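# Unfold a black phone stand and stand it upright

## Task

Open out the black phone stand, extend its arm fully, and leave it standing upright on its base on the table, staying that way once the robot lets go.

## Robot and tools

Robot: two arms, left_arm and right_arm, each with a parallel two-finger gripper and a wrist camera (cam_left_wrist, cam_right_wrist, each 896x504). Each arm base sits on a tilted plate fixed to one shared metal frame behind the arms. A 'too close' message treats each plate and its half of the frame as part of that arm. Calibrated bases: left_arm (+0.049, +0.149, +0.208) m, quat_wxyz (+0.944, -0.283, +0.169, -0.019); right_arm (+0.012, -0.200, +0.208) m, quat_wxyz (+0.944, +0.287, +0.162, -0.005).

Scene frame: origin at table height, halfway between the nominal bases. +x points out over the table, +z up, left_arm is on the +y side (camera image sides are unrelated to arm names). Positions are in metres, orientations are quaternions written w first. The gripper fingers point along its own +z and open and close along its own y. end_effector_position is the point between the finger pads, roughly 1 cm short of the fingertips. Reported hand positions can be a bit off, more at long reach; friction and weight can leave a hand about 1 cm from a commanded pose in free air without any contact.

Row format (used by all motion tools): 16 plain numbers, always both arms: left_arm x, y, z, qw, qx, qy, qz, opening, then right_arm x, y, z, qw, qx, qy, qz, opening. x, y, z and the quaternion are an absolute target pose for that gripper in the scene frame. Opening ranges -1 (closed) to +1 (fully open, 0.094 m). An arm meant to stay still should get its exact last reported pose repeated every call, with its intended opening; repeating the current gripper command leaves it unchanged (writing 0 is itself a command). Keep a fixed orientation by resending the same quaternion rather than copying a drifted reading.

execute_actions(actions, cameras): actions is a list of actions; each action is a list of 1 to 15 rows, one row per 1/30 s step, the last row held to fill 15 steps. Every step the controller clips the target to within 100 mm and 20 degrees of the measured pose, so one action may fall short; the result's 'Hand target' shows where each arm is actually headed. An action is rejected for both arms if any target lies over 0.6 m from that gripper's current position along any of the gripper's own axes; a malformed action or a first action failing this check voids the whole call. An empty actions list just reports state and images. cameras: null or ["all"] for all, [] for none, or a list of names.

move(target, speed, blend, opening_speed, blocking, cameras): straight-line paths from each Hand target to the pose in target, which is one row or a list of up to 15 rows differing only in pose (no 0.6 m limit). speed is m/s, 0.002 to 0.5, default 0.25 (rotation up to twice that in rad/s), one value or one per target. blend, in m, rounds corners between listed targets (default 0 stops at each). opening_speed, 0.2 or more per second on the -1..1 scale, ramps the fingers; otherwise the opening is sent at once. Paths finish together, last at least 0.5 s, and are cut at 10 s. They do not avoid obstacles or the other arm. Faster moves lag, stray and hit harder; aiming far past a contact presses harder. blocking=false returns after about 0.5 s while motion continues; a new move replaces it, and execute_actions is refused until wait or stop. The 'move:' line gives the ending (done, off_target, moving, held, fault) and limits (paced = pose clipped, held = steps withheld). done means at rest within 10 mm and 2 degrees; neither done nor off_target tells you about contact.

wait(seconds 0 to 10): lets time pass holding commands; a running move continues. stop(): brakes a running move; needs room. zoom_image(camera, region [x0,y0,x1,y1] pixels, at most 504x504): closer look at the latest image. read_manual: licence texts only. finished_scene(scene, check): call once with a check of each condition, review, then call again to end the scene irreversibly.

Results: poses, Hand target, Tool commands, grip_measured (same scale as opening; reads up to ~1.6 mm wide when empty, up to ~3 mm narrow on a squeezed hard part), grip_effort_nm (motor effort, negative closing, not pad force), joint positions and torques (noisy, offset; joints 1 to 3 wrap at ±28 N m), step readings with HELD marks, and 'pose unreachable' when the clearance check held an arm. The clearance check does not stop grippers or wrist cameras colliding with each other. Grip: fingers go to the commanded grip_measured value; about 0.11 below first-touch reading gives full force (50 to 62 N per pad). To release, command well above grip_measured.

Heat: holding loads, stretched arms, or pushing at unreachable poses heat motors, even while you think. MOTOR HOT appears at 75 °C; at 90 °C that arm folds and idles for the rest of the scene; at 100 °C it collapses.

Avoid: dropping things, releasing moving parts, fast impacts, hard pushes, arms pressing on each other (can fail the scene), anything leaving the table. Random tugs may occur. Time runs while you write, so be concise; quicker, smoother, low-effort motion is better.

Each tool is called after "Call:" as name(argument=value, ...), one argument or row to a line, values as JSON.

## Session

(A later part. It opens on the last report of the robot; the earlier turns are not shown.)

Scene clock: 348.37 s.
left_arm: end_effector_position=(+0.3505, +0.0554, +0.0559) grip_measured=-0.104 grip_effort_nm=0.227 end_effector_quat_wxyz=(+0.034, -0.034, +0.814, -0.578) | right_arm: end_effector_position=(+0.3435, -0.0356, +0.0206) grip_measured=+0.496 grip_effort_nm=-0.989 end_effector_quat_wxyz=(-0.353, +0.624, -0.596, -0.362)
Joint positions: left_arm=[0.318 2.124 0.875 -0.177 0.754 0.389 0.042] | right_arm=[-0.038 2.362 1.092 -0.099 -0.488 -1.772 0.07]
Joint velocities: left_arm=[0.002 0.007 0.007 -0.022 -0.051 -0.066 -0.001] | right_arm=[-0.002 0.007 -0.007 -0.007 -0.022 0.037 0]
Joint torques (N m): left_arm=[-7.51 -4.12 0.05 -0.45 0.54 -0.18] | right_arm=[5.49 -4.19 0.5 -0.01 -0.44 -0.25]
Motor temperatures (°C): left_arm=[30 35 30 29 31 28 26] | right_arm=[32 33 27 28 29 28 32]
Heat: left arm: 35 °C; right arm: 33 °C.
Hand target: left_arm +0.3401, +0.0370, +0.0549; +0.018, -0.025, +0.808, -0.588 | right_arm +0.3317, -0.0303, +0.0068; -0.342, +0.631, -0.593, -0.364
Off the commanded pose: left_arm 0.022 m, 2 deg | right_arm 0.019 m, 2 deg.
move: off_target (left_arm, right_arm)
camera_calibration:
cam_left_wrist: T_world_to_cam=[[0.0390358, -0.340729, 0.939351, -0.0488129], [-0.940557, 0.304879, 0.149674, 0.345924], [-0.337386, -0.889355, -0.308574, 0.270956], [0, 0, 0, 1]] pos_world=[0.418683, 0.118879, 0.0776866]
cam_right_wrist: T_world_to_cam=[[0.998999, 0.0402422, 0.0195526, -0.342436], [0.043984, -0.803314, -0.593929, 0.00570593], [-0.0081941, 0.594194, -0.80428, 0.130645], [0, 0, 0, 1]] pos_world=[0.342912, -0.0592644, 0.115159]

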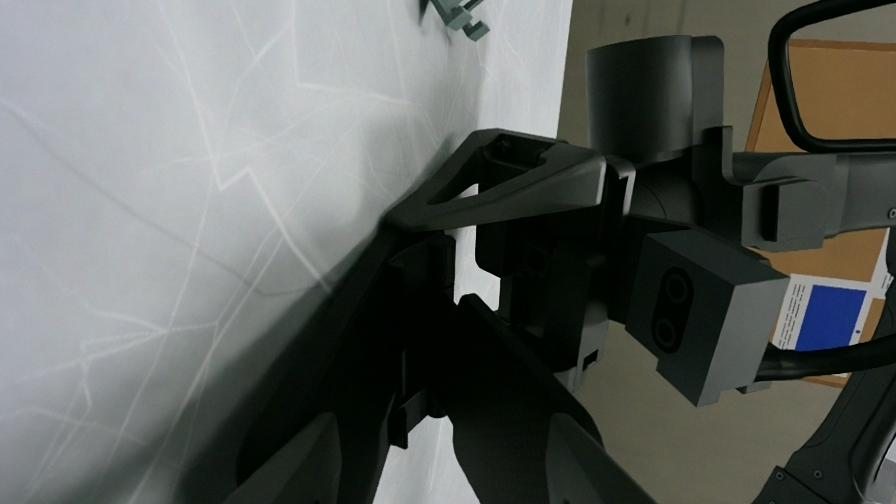

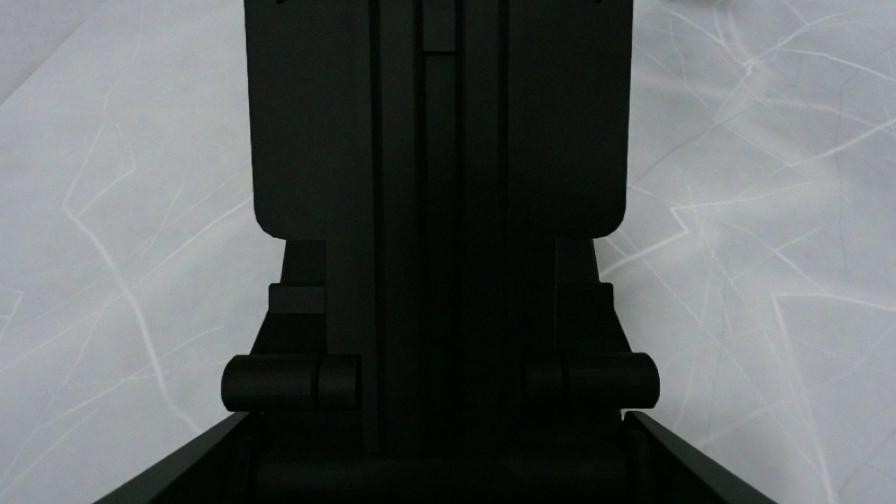

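Call:
move(
  target=[
    [0.341,0.034,0.059,0.018,-0.0247,0.809,-0.588,0.3,0.332,-0.03,0.006,0.3428,-0.6311,0.5937,0.3644,0.42],
    [0.341,0.024,0.066,0.018,-0.0247,0.809,-0.588,0.3,0.332,-0.03,0.006,0.3428,-0.6311,0.5937,0.3644,0.42],
  ],
  speed=0.04,
  opening_speed=0.3,
)

Scene clock: 352.60 s.
left_arm: end_effector_position=(+0.3515, +0.0412, +0.0600) grip_measured=+0.296 grip_effort_nm=0.222 end_effector_quat_wxyz=(+0.035, -0.037, +0.815, -0.577) | right_arm: end_effector_position=(+0.3437, -0.0363, +0.0201) grip_measured=+0.496 grip_effort_nm=-0.989 end_effector_quat_wxyz=(-0.354, +0.624, -0.596, -0.361)
Joint positions: left_arm=[0.271 2.124 0.84 -0.09 0.744 0.318 0.061] | right_arm=[-0.04 2.362 1.092 -0.099 -0.488 -1.774 0.07]
Joint velocities: left_arm=[-0.007 -0.002 0.007 -0.007 -0.037 0.022 0] | right_arm=[-0.002 0.002 -0.022 -0.081 -0.022 0.037 0]
Joint torques (N m): left_arm=[-8.13 -5.96 -0.54 -0.53 0.6 -0.17] | right_arm=[5.79 -4.29 0.7 0.05 -0.42 -0.2]
Motor temperatures (°C): left_arm=[30 35 30 29 31 28 26] | right_arm=[32 33 27 28 29 28 32]
Heat: left arm: 35 °C; right arm: 33 °C.
Hand target: left_arm +0.3408, +0.0248, +0.0662; +0.019, -0.025, +0.808, -0.588 | right_arm +0.3318, -0.0305, +0.0067; -0.343, +0.631, -0.593, -0.364
Off the commanded pose: left_arm 0.021 m, 3 deg | right_arm 0.019 m, 2 deg.
move: off_target (left_arm, right_arm)
camera_calibration:
cam_left_wrist: T_world_to_cam=[[0.0413503, -0.344099, 0.938022, -0.0581221], [-0.942188, 0.29902, 0.151225, 0.351303], [-0.332523, -0.890047, -0.311842, 0.258502], [0, 0, 0, 1]] pos_world=[0.419355, 0.105032, 0.0820056]
cam_right_wrist: T_world_to_cam=[[0.999, 0.0394967, 0.0209668, -0.342612], [0.0442271, -0.80352, -0.593633, 0.00475554], [-0.00659929, 0.593966, -0.804463, 0.130119], [0, 0, 0, 1]] pos_world=[0.342918, -0.0599334, 0.114683]

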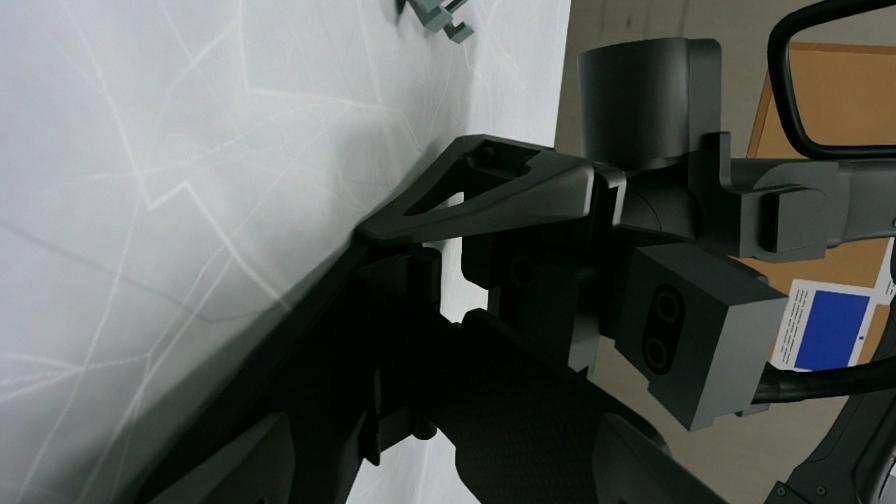

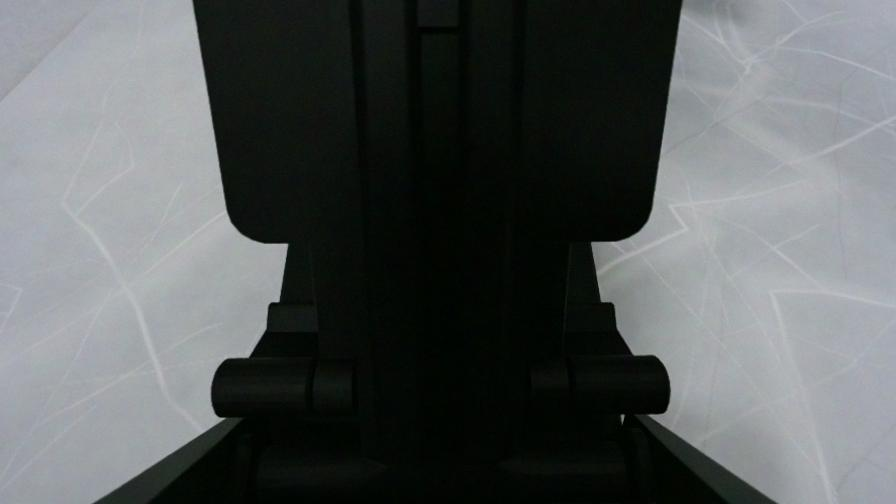

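Call:
move(
  target=[
    [0.341,0.022,0.070,0.018,-0.0247,0.809,-0.588,0.75,0.332,-0.03,0.006,0.3428,-0.6311,0.5937,0.3644,0.42],
    [0.341,0.012,0.080,0.018,-0.0247,0.809,-0.588,0.75,0.332,-0.03,0.006,0.3428,-0.6311,0.5937,0.3644,0.42],
  ],
  speed=0.04,
  opening_speed=0.4,
)

Scene clock: 358.03 s.
left_arm: end_effector_position=(+0.3525, +0.0299, +0.0676) grip_measured=+0.746 grip_effort_nm=0.227 end_effector_quat_wxyz=(+0.037, -0.036, +0.822, -0.567) | right_arm: end_effector_position=(+0.3437, -0.0365, +0.0199) grip_measured=+0.496 grip_effort_nm=-0.984 end_effector_quat_wxyz=(-0.354, +0.624, -0.596, -0.361)
Joint positions: left_arm=[0.216 2.098 0.798 -0.015 0.71 0.242 0.082] | right_arm=[-0.041 2.362 1.092 -0.099 -0.487 -1.776 0.07]
Joint velocities: left_arm=[-0.002 -0.012 -0.002 -0.037 0.022 0.007 0] | right_arm=[-0.002 0.007 0.007 0.081 0.007 -0.081 0]
Joint torques (N m): left_arm=[-8.55 -6.48 -0.36 -0.58 0.85 -0.17] | right_arm=[5.72 -4.3 0.66 -0.03 -0.44 -0.22]
Motor temperatures (°C): left_arm=[30 35 30 29 31 28 26] | right_arm=[32 33 27 28 29 28 32]
Heat: left arm: 35 °C; right arm: 33 °C.
Hand target: left_arm +0.3408, +0.0128, +0.0798; +0.019, -0.025, +0.808, -0.588 | right_arm +0.3318, -0.0304, +0.0067; -0.343, +0.631, -0.593, -0.364
Off the commanded pose: left_arm 0.025 m, 4 deg | right_arm 0.019 m, 2 deg.
move: off_target (left_arm, right_arm)
camera_calibration:
cam_left_wrist: T_world_to_cam=[[0.0402616, -0.366054, 0.929722, -0.067608], [-0.942923, 0.293915, 0.156555, 0.354505], [-0.330567, -0.88296, -0.333328, 0.251699], [0, 0, 0, 1]] pos_world=[0.420197, 0.0932977, 0.0912555]
cam_right_wrist: T_world_to_cam=[[0.998954, 0.0400879, 0.02201, -0.34257], [0.0453276, -0.803982, -0.592924, 0.00407554], [-0.00607349, 0.593301, -0.804957, 0.129871], [0, 0, 0, 1]] pos_world=[0.342816, -0.0600431, 0.114497]

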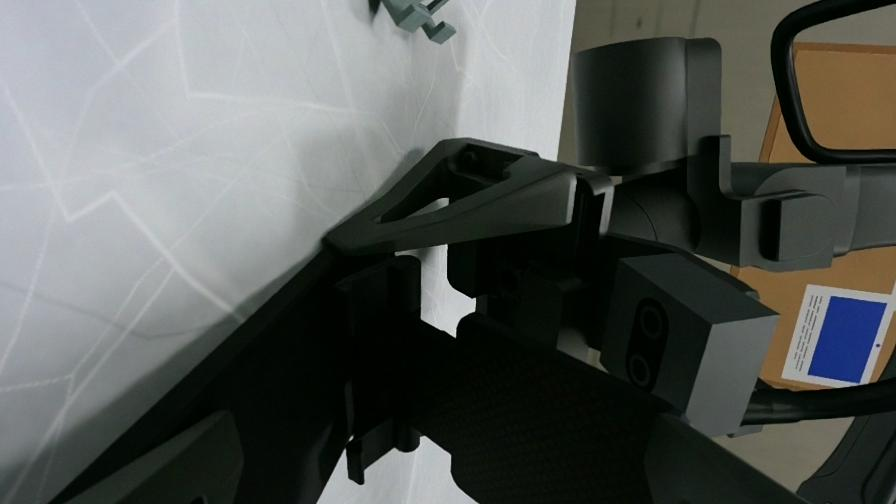

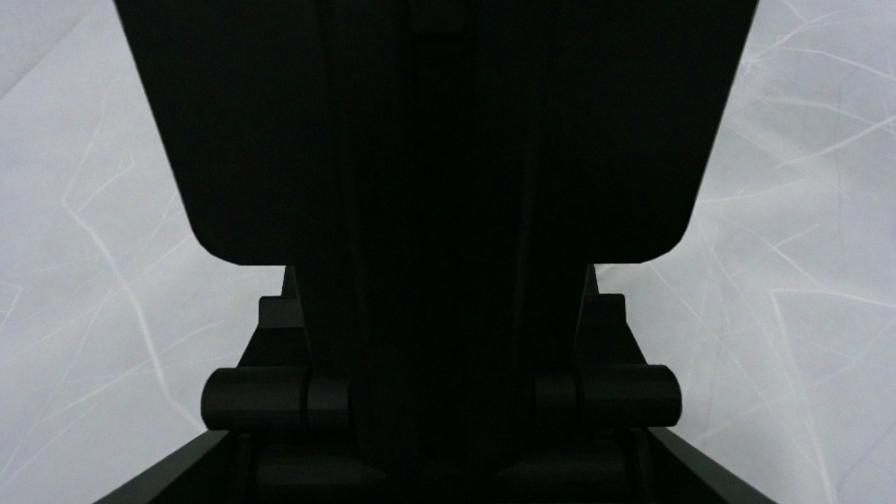

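Call:
move(
  target=[
    [0.341,0.002,0.086,0.018,-0.0247,0.809,-0.588,0.75,0.332,-0.03,0.006,0.3428,-0.6311,0.5937,0.3644,0.42],
    [0.341,-0.008,0.093,0.018,-0.0247,0.809,-0.588,0.75,0.332,-0.03,0.006,0.3428,-0.6311,0.5937,0.3644,0.42],
  ],
  speed=0.04,
)

Scene clock: 365.17 s.
left_arm: end_effector_position=(+0.3538, +0.0119, +0.0754) grip_measured=+0.747 grip_effort_nm=0.173 end_effector_quat_wxyz=(+0.035, -0.045, +0.826, -0.562) | right_arm: end_effector_position=(+0.3442, -0.0371, +0.0204) grip_measured=+0.496 grip_effort_nm=-0.984 end_effector_quat_wxyz=(-0.357, +0.621, -0.596, -0.363)
Joint positions: left_arm=[0.144 2.093 0.757 0.089 0.677 0.129 0.082] | right_arm=[-0.046 2.362 1.092 -0.099 -0.498 -1.777 0.07]
Joint velocities: left_arm=[-0.022 -0.007 -0.017 0.022 -0.051 -0.037 -0.001] | right_arm=[-0.002 0.002 -0.002 -0.066 -0.066 -0.007 0]
Joint torques (N m): left_arm=[-9.54 -6.8 -0.42 -0.43 1 -0.09] | right_arm=[6.27 -4.41 0.47 0.01 -0.27 -0.2]
Motor temperatures (°C): left_arm=[31 36 29 29 31 28 26] | right_arm=[32 33 27 28 29 28 32]
Heat: left arm: 36 °C; right arm: 33 °C.
Hand target: left_arm +0.3409, -0.0069, +0.0926; +0.019, -0.026, +0.808, -0.588 | right_arm +0.3317, -0.0304, +0.0068; -0.343, +0.631, -0.593, -0.364
Off the commanded pose: left_arm 0.029 m, 5 deg | right_arm 0.020 m, 2 deg.
move: off_target (left_arm, right_arm)
camera_calibration:
cam_left_wrist: T_world_to_cam=[[0.0571327, -0.377036, 0.924435, -0.0869066], [-0.944185, 0.280486, 0.172751, 0.359222], [-0.324425, -0.882707, -0.339967, 0.237132], [0, 0, 0, 1]] pos_world=[0.421069, 0.0757938, 0.0989002]
cam_right_wrist: T_world_to_cam=[[0.999169, 0.0347096, 0.0213588, -0.343293], [0.0405785, -0.798585, -0.600512, 0.00587146], [-0.0037867, 0.60088, -0.79933, 0.130066], [0, 0, 0, 1]] pos_world=[0.343262, -0.0615497, 0.114824]

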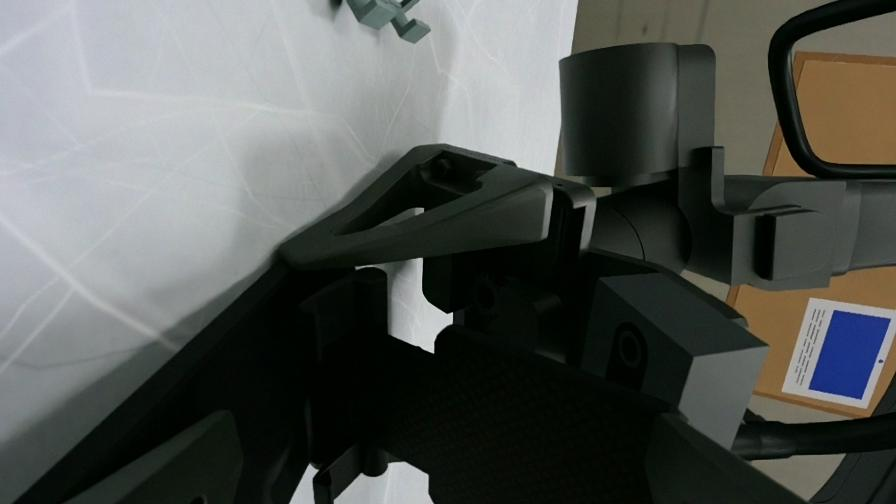

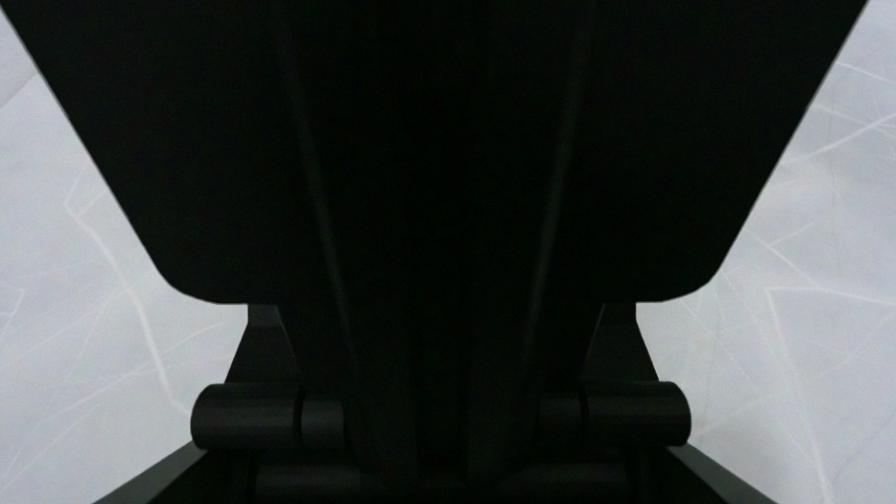

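Call:
move(
  target=[0.341,0.10,0.093,0.018,-0.0247,0.809,-0.588,0.75,0.332,-0.03,0.006,0.3428,-0.6311,0.5937,0.3644,0.42],
  speed=0.08,
)

Call:
move(
  target=[0.337,0.10,0.11,0.3644,0.5937,0.6311,-0.3428,0.6,0.332,-0.03,0.006,0.3428,-0.6311,0.5937,0.3644,0.42],
  speed=0.2,
)

Scene clock: 382.13 s.
left_arm: end_effector_position=(+0.3314, +0.0949, +0.0867) grip_measured=+0.749 grip_effort_nm=0.081 end_effector_quat_wxyz=(-0.003, -0.023, +0.811, -0.585) | right_arm: end_effector_position=(+0.3441, -0.0370, +0.0206) grip_measured=+0.496 grip_effort_nm=-0.984 end_effector_quat_wxyz=(-0.358, +0.621, -0.595, -0.363)
Joint positions: left_arm=[0.403 1.983 0.901 -0.52 0.736 0.546 0.082] | right_arm=[-0.046 2.362 1.092 -0.099 -0.499 -1.779 0.07]
Joint velocities: left_arm=[0.012 -0.012 -0.017 -0.022 -0.007 0.022 0] | right_arm=[-0.007 -0.037 -0.012 0.051 0.051 -0.051 0]
Joint torques (N m): left_arm=[-3 -9.44 2.02 -1.21 0.71 0.15] | right_arm=[6.19 -4.25 0.55 -0.01 -0.34 -0.18]
Motor temperatures (°C): left_arm=[31 37 29 29 31 28 26] | right_arm=[32 33 27 28 29 28 32]
Heat: left arm: 37 °C; right arm: 33 °C.
Hand target: left_arm +0.3393, +0.1003, +0.0919; +0.016, -0.022, +0.809, -0.587 | right_arm +0.3317, -0.0305, +0.0068; -0.343, +0.631, -0.593, -0.364
Off the commanded pose: left_arm 0.013 m, 2 deg | right_arm 0.020 m, 2 deg.
move: off_target (left_arm, right_arm)
camera_calibration:
cam_left_wrist: T_world_to_cam=[[0.0618673, -0.328831, 0.94236, -0.0724798], [-0.911957, 0.365061, 0.187257, 0.292874], [-0.405595, -0.870977, -0.277295, 0.327334], [0, 0, 0, 1]] pos_world=[0.404338, 0.15435, 0.104227]
cam_right_wrist: T_world_to_cam=[[0.999091, 0.0357888, 0.0231609, -0.343222], [0.0425204, -0.797795, -0.601428, 0.00544968], [-0.00304673, 0.601866, -0.798591, 0.129923], [0, 0, 0, 1]] pos_world=[0.343074, -0.0615648, 0.114982]

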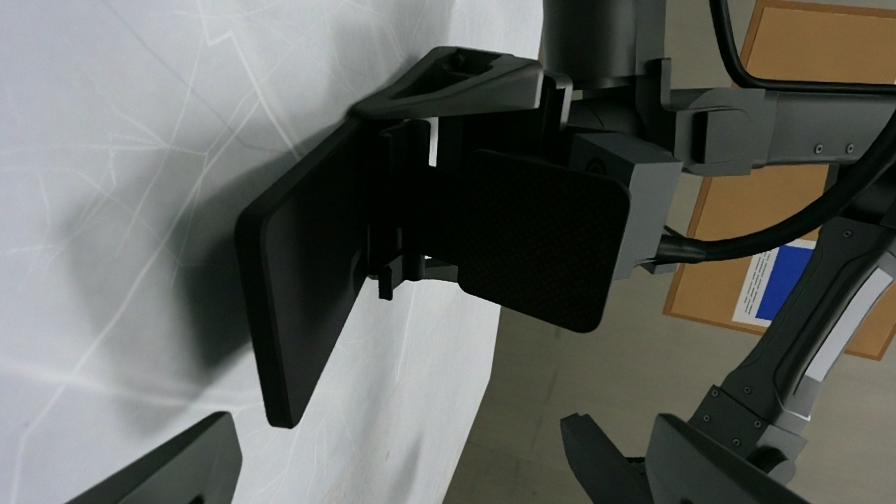

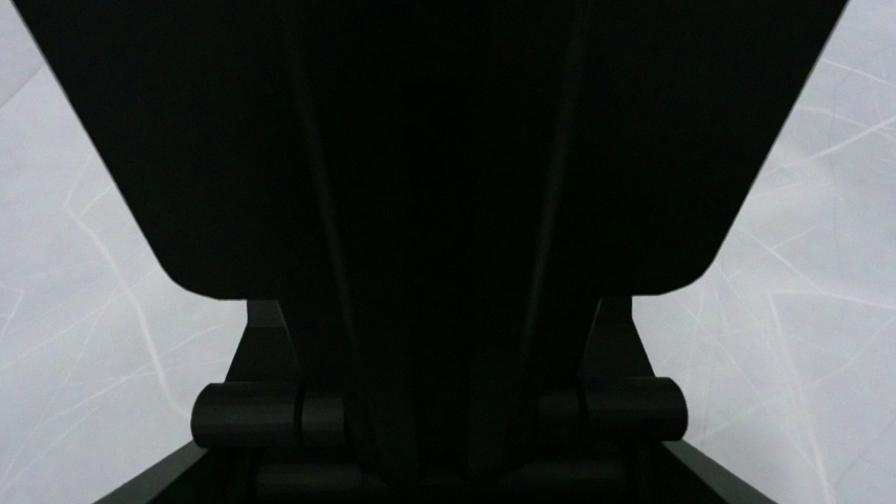

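Scene clock: 386.80 s.
left_arm: end_effector_position=(+0.3351, +0.1032, +0.1039) grip_measured=+0.601 grip_effort_nm=-0.046 end_effector_quat_wxyz=(+0.354, +0.585, +0.640, -0.351) | right_arm: end_effector_position=(+0.3441, -0.0370, +0.0206) grip_measured=+0.496 grip_effort_nm=-0.984 end_effector_quat_wxyz=(-0.358, +0.621, -0.595, -0.363)
Joint positions: left_arm=[0.309 1.752 0.767 -0.401 0.555 1.892 0.075] | right_arm=[-0.046 2.362 1.092 -0.099 -0.499 -1.779 0.07]
Joint velocities: left_arm=[-0.007 -0.017 0.012 -0.022 -0.051 0.037 -0.001] | right_arm=[0.017 0.002 0.002 0.007 0.051 -0.066 -0.001]
Joint torques (N m): left_arm=[-5.03 -8.88 1.91 -0.66 0.52 0.02] | right_arm=[6.19 -4.45 0.5 -0.02 -0.31 -0.16]
Motor temperatures (°C): left_arm=[31 37 29 29 31 28 26] | right_arm=[32 33 27 28 29 28 32]
Heat: left arm: 37 °C; right arm: 33 °C.
Hand target: left_arm +0.3383, +0.1007, +0.1109; +0.364, +0.593, +0.632, -0.343 | right_arm +0.3318, -0.0305, +0.0068; -0.343, +0.631, -0.593, -0.364
Off the commanded pose: left_arm 0.007 m, 2 deg | right_arm 0.020 m, 2 deg.
move: off_target (right_arm)
camera_calibration:
cam_left_wrist: T_world_to_cam=[[-0.994514, -0.0938998, 0.046088, 0.336687], [-0.103456, 0.818, -0.565838, 0.0505875], [0.0154321, -0.567502, -0.823227, 0.22511], [0, 0, 0, 1]] pos_world=[0.336599, 0.117984, 0.198423]
cam_right_wrist: T_world_to_cam=[[0.999091, 0.0357888, 0.0231609, -0.343222], [0.0425204, -0.797795, -0.601428, 0.00544968], [-0.00304673, 0.601866, -0.798591, 0.129923], [0, 0, 0, 1]] pos_world=[0.343074, -0.0615648, 0.114982]

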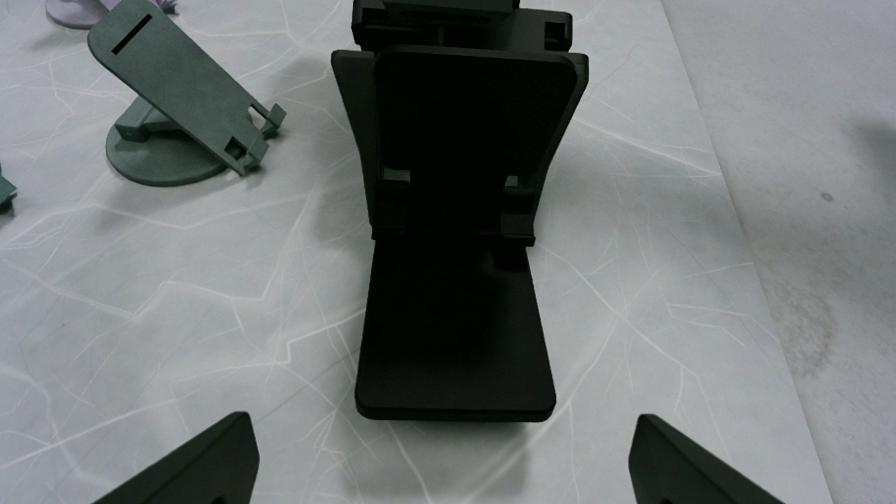

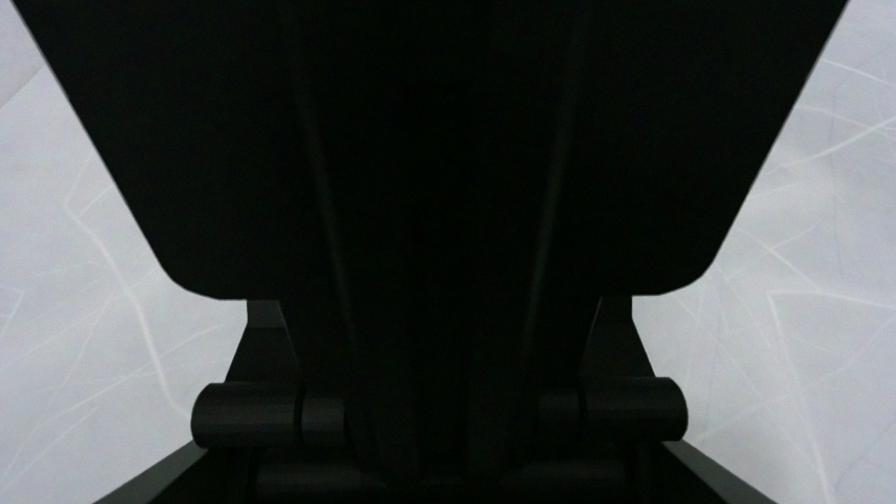

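Call:
zoom_image(
  camera="cam_left_wrist",
  region=[310, 0, 610, 260],
)

Call:
zoom_image(
  camera="cam_left_wrist",
  region=[60, 0, 310, 200],
)

Scaled by 1.680.

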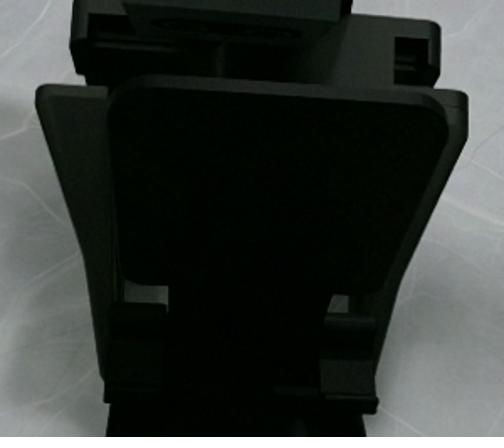

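Scaled by 2.016.

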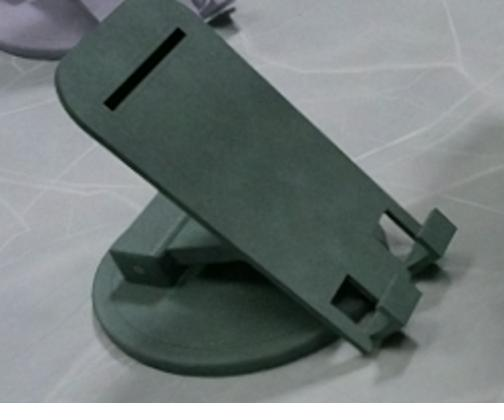

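Call:
move(
  target=[0.341,0.025,0.108,0.3644,0.5937,0.6311,-0.3428,0.6,0.332,-0.03,0.006,0.3428,-0.6311,0.5937,0.3644,0.42],
  speed=0.12,
)

Call:
zoom_image(
  camera="cam_left_wrist",
  region=[200, 150, 700, 504],
)

Scene clock: 406.20 s.
left_arm: end_effector_position=(+0.3504, +0.0334, +0.1090) grip_measured=+0.601 grip_effort_nm=-0.046 end_effector_quat_wxyz=(+0.371, +0.590, +0.638, -0.328) | right_arm: end_effector_position=(+0.3441, -0.0370, +0.0206) grip_measured=+0.496 grip_effort_nm=-0.984 end_effector_quat_wxyz=(-0.358, +0.621, -0.595, -0.363)
Joint positions: left_arm=[0.066 1.835 0.679 -0.043 0.491 1.634 0.075] | right_arm=[-0.046 2.362 1.092 -0.099 -0.499 -1.779 0.07]
Joint velocities: left_arm=[0.012 0.002 -0.007 -0.081 -0.022 -0.095 0] | right_arm=[0.017 0.017 -0.012 0.037 -0.066 -0.007 0]
Joint torques (N m): left_arm=[-5.72 -4.88 2.24 -0.12 0.59 -0.08] | right_arm=[6.02 -4.21 0.72 -0.01 -0.32 -0.16]
Motor temperatures (°C): left_arm=[30 37 29 29 31 28 26] | right_arm=[32 33 27 28 29 28 32]
Heat: left arm: 37 °C; right arm: 33 °C.
Hand target: left_arm +0.3417, +0.0246, +0.1089; +0.366, +0.592, +0.632, -0.342 | right_arm +0.3318, -0.0305, +0.0068; -0.343, +0.631, -0.593, -0.364
Off the commanded pose: left_arm 0.013 m, 2 deg | right_arm 0.020 m, 2 deg.
move: off_target (left_arm, right_arm)
camera_calibration:
cam_left_wrist: T_world_to_cam=[[-0.993559, -0.112934, -0.00931925, 0.351451], [-0.0881242, 0.821747, -0.562997, 0.106343], [0.0712396, -0.558549, -0.826407, 0.170016], [0, 0, 0, 1]] pos_world=[0.346447, 0.047266, 0.203648]
cam_right_wrist: T_world_to_cam=[[0.999091, 0.0357888, 0.0231609, -0.343222], [0.0425204, -0.797795, -0.601428, 0.00544968], [-0.00304673, 0.601866, -0.798591, 0.129923], [0, 0, 0, 1]] pos_world=[0.343074, -0.0615648, 0.114982]

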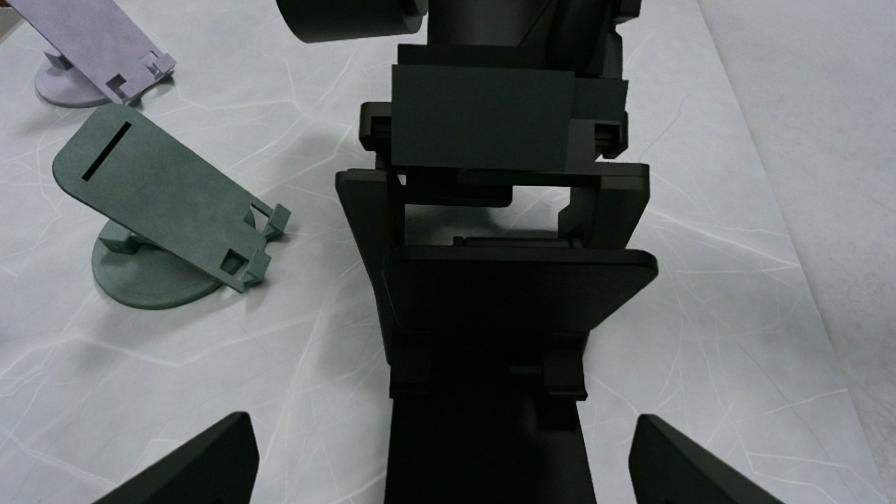

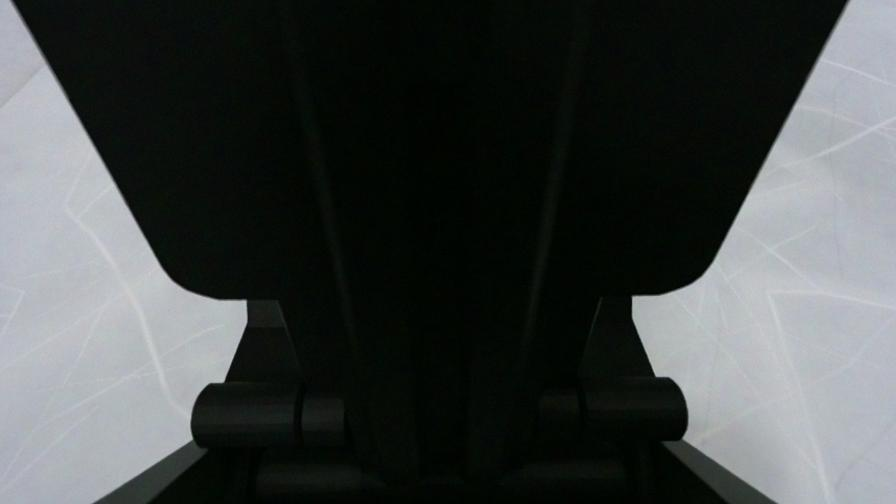

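Scaled by 1.008.

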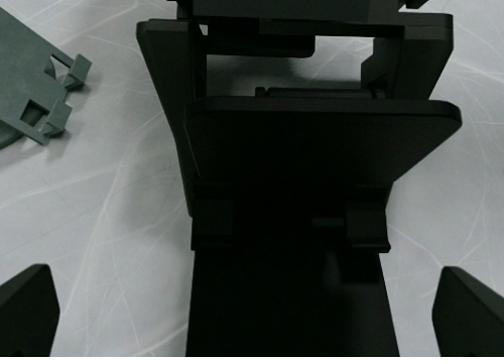

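Call:
move(
  target=[
    [0.331,0.025,0.105,0.3644,0.5937,0.6311,-0.3428,0.6,0.332,-0.03,0.006,0.3428,-0.6311,0.5937,0.3644,0.42],
    [0.330,-0.012,0.100,0.3644,0.5937,0.6311,-0.3428,0.6,0.332,-0.03,0.006,0.3428,-0.6311,0.5937,0.3644,0.42],
  ],
  speed=0.08,
)

Call:
zoom_image(
  camera="cam_left_wrist",
  region=[200, 150, 700, 504],
)

Scene clock: 413.30 s.
left_arm: end_effector_position=(+0.3403, -0.0035, +0.1001) grip_measured=+0.601 grip_effort_nm=-0.046 end_effector_quat_wxyz=(+0.371, +0.590, +0.638, -0.329) | right_arm: end_effector_position=(+0.3441, -0.0370, +0.0206) grip_measured=+0.496 grip_effort_nm=-0.984 end_effector_quat_wxyz=(-0.358, +0.621, -0.595, -0.363)
Joint positions: left_arm=[-0.029 1.947 0.634 0.158 0.455 1.536 0.075] | right_arm=[-0.046 2.362 1.092 -0.099 -0.499 -1.779 0.07]
Joint velocities: left_arm=[-0.032 0.002 -0.007 0.051 -0.022 -0.007 -0.001] | right_arm=[0.007 -0.002 -0.012 0.022 0.007 -0.066 0]
Joint torques (N m): left_arm=[-6.32 -4.72 1.62 0.03 0.56 -0.14] | right_arm=[6.22 -4.15 0.39 0 -0.32 -0.14]
Motor temperatures (°C): left_arm=[30 36 29 29 31 28 26] | right_arm=[32 33 27 28 29 28 32]
Heat: left arm: 36 °C; right arm: 33 °C.
Hand target: left_arm +0.3300, -0.0121, +0.1004; +0.365, +0.593, +0.631, -0.343 | right_arm +0.3318, -0.0305, +0.0068; -0.343, +0.631, -0.593, -0.364
Off the commanded pose: left_arm 0.013 m, 2 deg | right_arm 0.020 m, 2 deg.
move: off_target (left_arm, right_arm)
camera_calibration:
cam_left_wrist: T_world_to_cam=[[-0.993636, -0.112315, -0.00850905, 0.337163], [-0.0879958, 0.821199, -0.563817, 0.130768], [0.070313, -0.55948, -0.825856, 0.142969], [0, 0, 0, 1]] pos_world=[0.336472, 0.0104705, 0.194669]
cam_right_wrist: T_world_to_cam=[[0.999091, 0.0357888, 0.0231609, -0.343222], [0.0425204, -0.797795, -0.601428, 0.00544968], [-0.00304673, 0.601866, -0.798591, 0.129923], [0, 0, 0, 1]] pos_world=[0.343074, -0.0615648, 0.114982]

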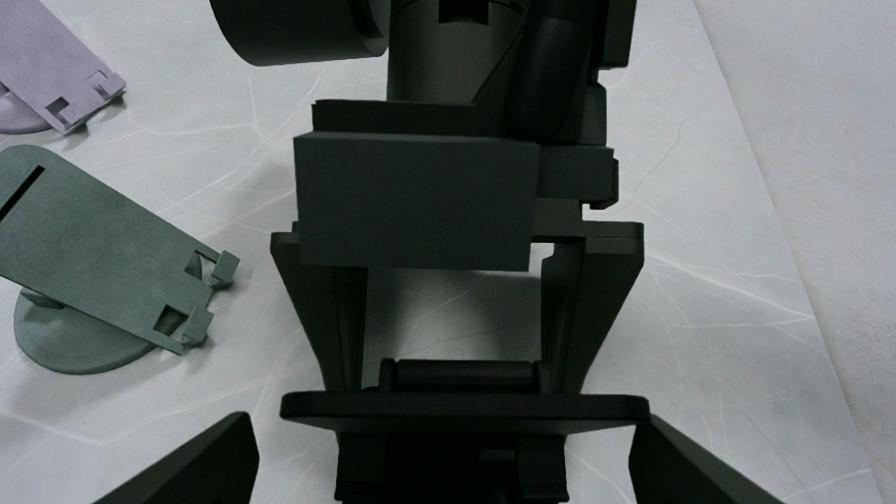

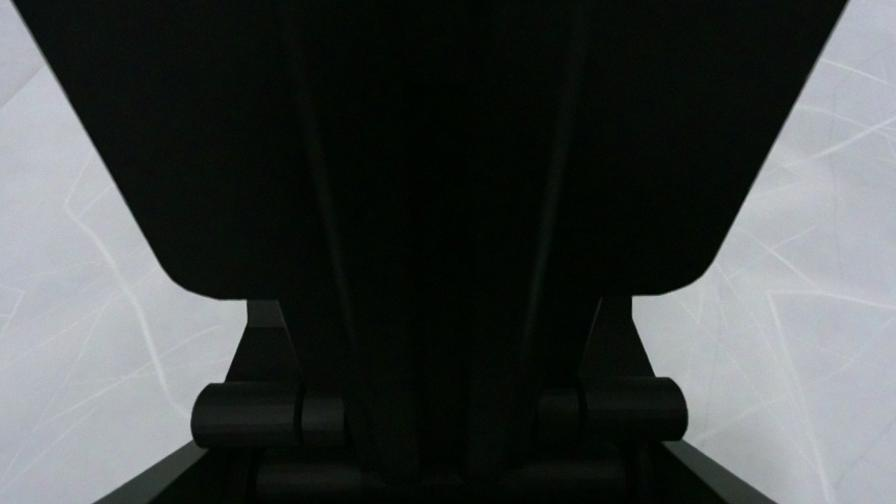

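Scaled by 1.008.

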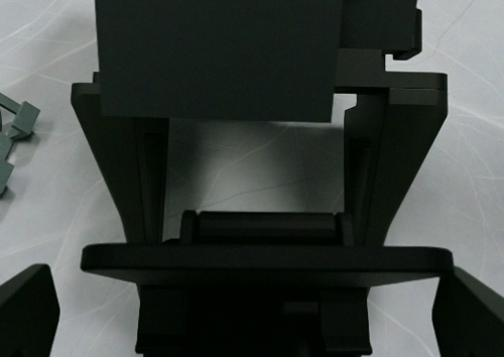

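Call:
move(
  target=[
    [0.327,-0.012,0.100,0.3644,0.5937,0.6311,-0.3428,0.6,0.332,-0.03,0.006,0.3428,-0.6311,0.5937,0.3644,0.42],
    [0.3265,-0.024,0.099,0.3644,0.5937,0.6311,-0.3428,0.6,0.332,-0.03,0.006,0.3428,-0.6311,0.5937,0.3644,0.42],
  ],
  speed=0.06,
)

Call:
zoom_image(
  camera="cam_left_wrist",
  region=[200, 150, 700, 504],
)

Scene clock: 418.30 s.
left_arm: end_effector_position=(+0.3363, -0.0151, +0.0988) grip_measured=+0.601 grip_effort_nm=-0.051 end_effector_quat_wxyz=(+0.370, +0.589, +0.638, -0.329) | right_arm: end_effector_position=(+0.3441, -0.0370, +0.0206) grip_measured=+0.496 grip_effort_nm=-0.989 end_effector_quat_wxyz=(-0.358, +0.621, -0.595, -0.363)
Joint positions: left_arm=[-0.063 1.981 0.622 0.217 0.441 1.501 0.075] | right_arm=[-0.046 2.362 1.092 -0.099 -0.499 -1.779 0.07]
Joint velocities: left_arm=[-0.007 0.002 0.007 -0.007 -0.007 0.007 0] | right_arm=[-0.002 0.007 -0.002 -0.051 -0.022 0.007 0.001]
Joint torques (N m): left_arm=[-6.58 -4.46 1.76 0.09 0.59 -0.12] | right_arm=[6.43 -4.25 0.8 0.01 -0.33 -0.16]
Motor temperatures (°C): left_arm=[30 36 29 29 31 28 26] | right_arm=[32 33 27 28 29 28 32]
Heat: left arm: 36 °C; right arm: 33 °C.
Hand target: left_arm +0.3264, -0.0238, +0.0992; +0.365, +0.593, +0.631, -0.343 | right_arm +0.3318, -0.0305, +0.0068; -0.343, +0.631, -0.593, -0.364
Off the commanded pose: left_arm 0.013 m, 2 deg | right_arm 0.020 m, 2 deg.
move: off_target (left_arm, right_arm)
camera_calibration:
cam_left_wrist: T_world_to_cam=[[-0.993697, -0.111934, -0.00610799, 0.331652], [-0.0890587, 0.821362, -0.563412, 0.139496], [0.0680821, -0.559317, -0.826153, 0.136488], [0, 0, 0, 1]] pos_world=[0.332693, -0.00111396, 0.193379]
cam_right_wrist: T_world_to_cam=[[0.999091, 0.0357888, 0.0231609, -0.343222], [0.0425204, -0.797795, -0.601428, 0.00544968], [-0.00304673, 0.601866, -0.798591, 0.129923], [0, 0, 0, 1]] pos_world=[0.343074, -0.0615648, 0.114982]

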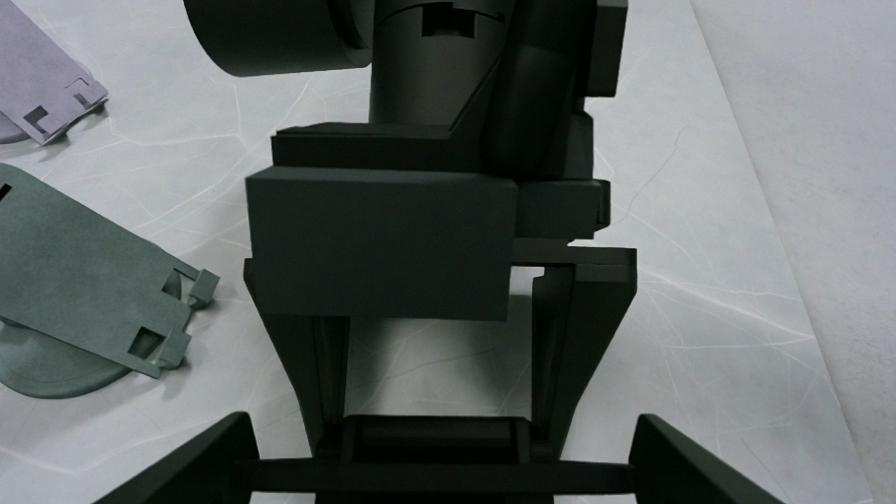

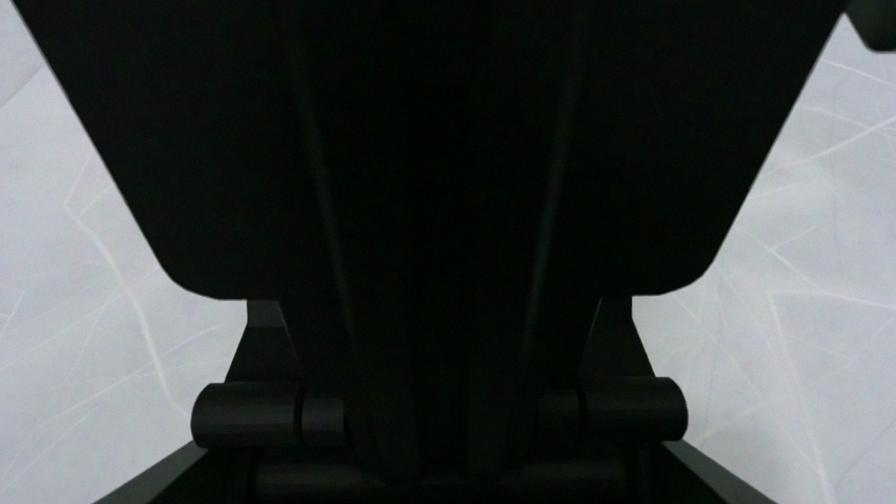

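Scaled by 1.008.

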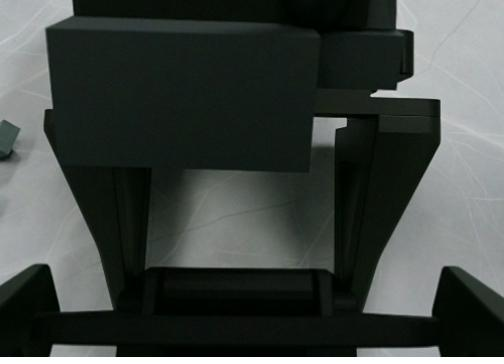

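Call:
move(
  target=[0.3265,-0.024,0.099,0.3644,0.5937,0.6311,-0.3428,0.2,0.332,-0.03,0.006,0.3428,-0.6311,0.5937,0.3644,0.42],
  speed=0.06,
  opening_speed=0.5,
)

Call:
zoom_image(
  camera="cam_left_wrist",
  region=[200, 150, 700, 504],
)

Scene clock: 422.00 s.
left_arm: end_effector_position=(+0.3375, -0.0149, +0.0986) grip_measured=+0.314 grip_effort_nm=-1.004 end_effector_quat_wxyz=(+0.372, +0.589, +0.638, -0.327) | right_arm: end_effector_position=(+0.3441, -0.0370, +0.0206) grip_measured=+0.496 grip_effort_nm=-0.979 end_effector_quat_wxyz=(-0.358, +0.621, -0.595, -0.363)
Joint positions: left_arm=[-0.063 1.981 0.622 0.222 0.44 1.5 0.062] | right_arm=[-0.046 2.362 1.092 -0.099 -0.499 -1.779 0.07]
Joint velocities: left_arm=[-0.002 -0.002 -0.007 -0.081 0.066 -0.022 0.001] | right_arm=[0.002 -0.007 -0.007 -0.095 -0.037 0.095 0]
Joint torques (N m): left_arm=[-6.6 -4.62 1.8 0.05 0.58 -0.11] | right_arm=[6.2 -4.46 0.55 0.01 -0.32 -0.15]
Motor temperatures (°C): left_arm=[30 35 29 29 31 28 26] | right_arm=[32 33 27 28 29 28 32]
Heat: left arm: 35 °C; right arm: 33 °C.
Hand target: left_arm +0.3264, -0.0236, +0.0991; +0.364, +0.593, +0.631, -0.342 | right_arm +0.3318, -0.0305, +0.0068; -0.343, +0.631, -0.593, -0.364
Off the commanded pose: left_arm 0.014 m, 2 deg | right_arm 0.020 m, 2 deg.
move: off_target (left_arm, right_arm)
camera_calibration:
cam_left_wrist: T_world_to_cam=[[-0.993317, -0.114986, -0.00995835, 0.333027], [-0.089506, 0.821925, -0.562519, 0.139425], [0.0728667, -0.557869, -0.826724, 0.134866], [0, 0, 0, 1]] pos_world=[0.333454, -0.00106582, 0.193242]
cam_right_wrist: T_world_to_cam=[[0.999091, 0.0357888, 0.0231609, -0.343222], [0.0425204, -0.797795, -0.601428, 0.00544968], [-0.00304673, 0.601866, -0.798591, 0.129923], [0, 0, 0, 1]] pos_world=[0.343074, -0.0615648, 0.114982]

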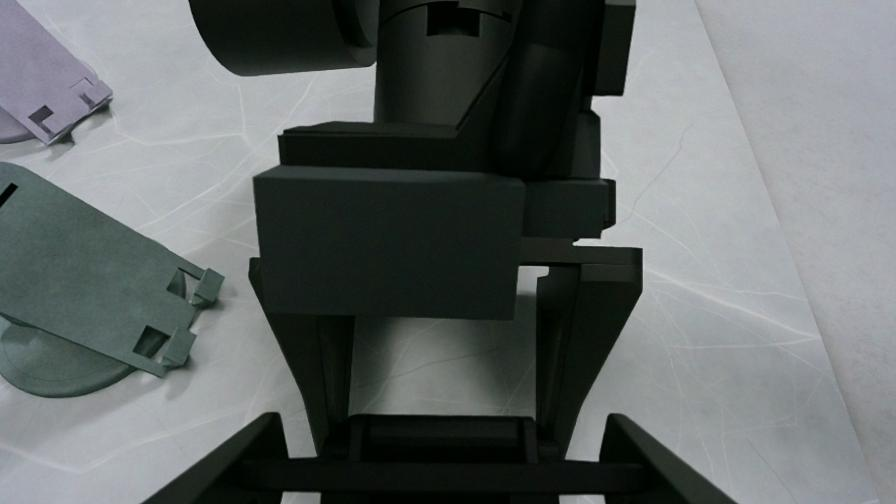

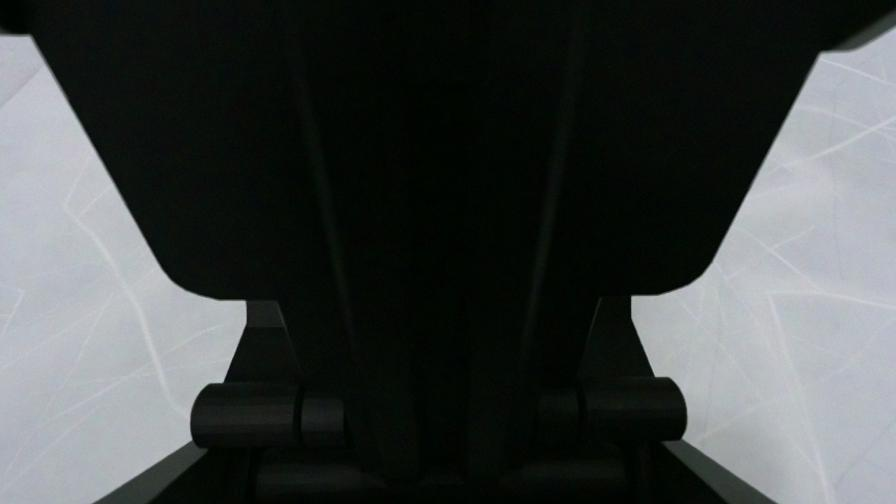

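Scaled by 1.008.

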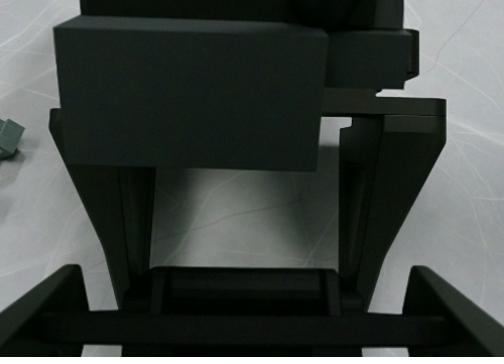

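Call:
move(
  target=[0.3265,-0.018,0.122,0.3644,0.5937,0.6311,-0.3428,0.2,0.332,-0.03,0.006,0.3428,-0.6311,0.5937,0.3644,0.42],
  speed=0.05,
)

Scene clock: 425.63 s.
left_arm: end_effector_position=(+0.3343, -0.0109, +0.1038) grip_measured=+0.313 grip_effort_nm=-1.013 end_effector_quat_wxyz=(+0.356, +0.594, +0.647, -0.318) | right_arm: end_effector_position=(+0.3410, -0.0314, +0.0233) grip_measured=+0.496 grip_effort_nm=-0.989 end_effector_quat_wxyz=(-0.364, +0.618, -0.589, -0.373)
Joint positions: left_arm=[-0.086 1.932 0.603 0.193 0.39 1.473 0.062] | right_arm=[-0.04 2.373 1.092 -0.099 -0.523 -1.78 0.07]
Joint velocities: left_arm=[0.002 0.007 -0.002 0.037 0.022 0.007 0] | right_arm=[-0.002 0.012 -0.007 -0.037 -0.022 0.037 0]
Joint torques (N m): left_arm=[-7.09 -8.85 1.58 -0.34 0.98 -0.14] | right_arm=[5.83 -5.04 0.65 -0.02 -0.1 -0.16]
Motor temperatures (°C): left_arm=[30 35 29 29 31 28 26] | right_arm=[32 33 27 28 29 28 32]
Heat: left arm: 35 °C; right arm: 33 °C.
Hand target: left_arm +0.3268, -0.0181, +0.1210; +0.365, +0.593, +0.631, -0.342 | right_arm +0.3318, -0.0304, +0.0068; -0.343, +0.630, -0.593, -0.365
Off the commanded pose: left_arm 0.021 m, 4 deg | right_arm 0.020 m, 3 deg.
move: off_target (left_arm, right_arm)
camera_calibration:
cam_left_wrist: T_world_to_cam=[[-0.993308, -0.115475, -0.00215251, 0.329546], [-0.0969079, 0.843445, -0.528403, 0.137973], [0.0628328, -0.524658, -0.848991, 0.147612], [0, 0, 0, 1]] pos_world=[0.331436, -0.000872572, 0.198935]
cam_right_wrist: T_world_to_cam=[[0.998954, 0.0412065, 0.0198279, -0.34006], [0.0445904, -0.781608, -0.622174, 0.0119461], [-0.0101399, 0.622407, -0.782628, 0.131397], [0, 0, 0, 1]] pos_world=[0.340503, -0.0584328, 0.11701]

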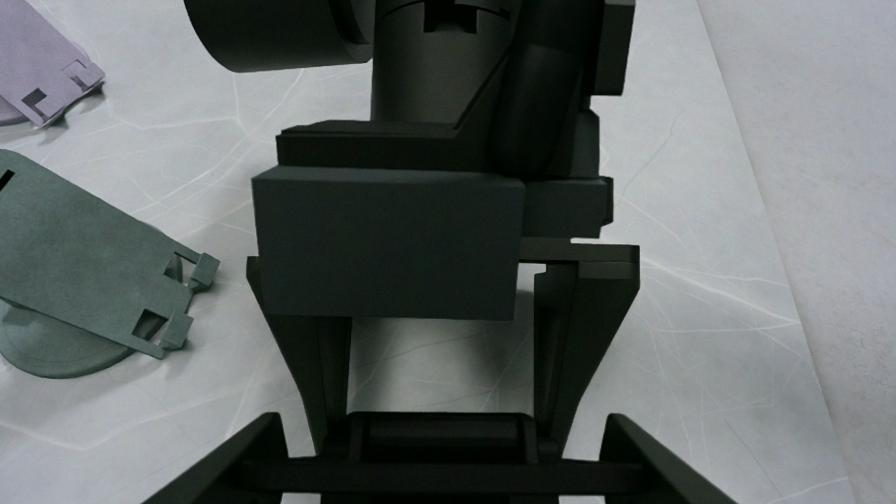

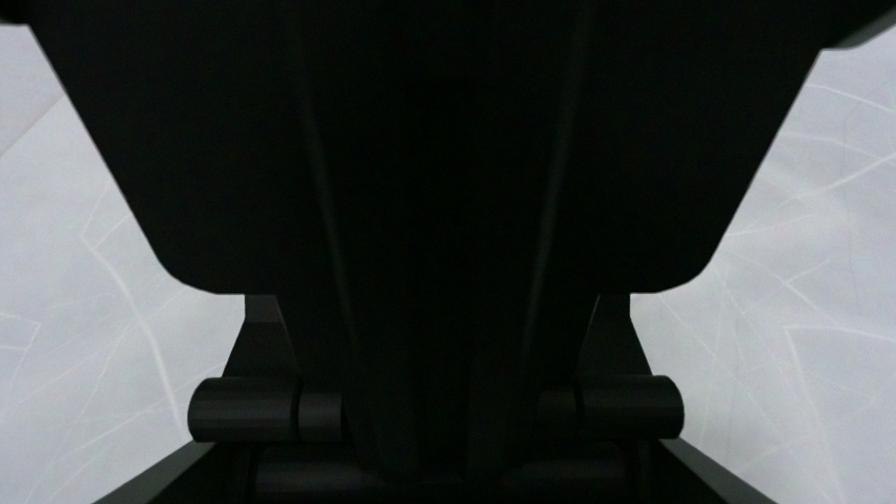

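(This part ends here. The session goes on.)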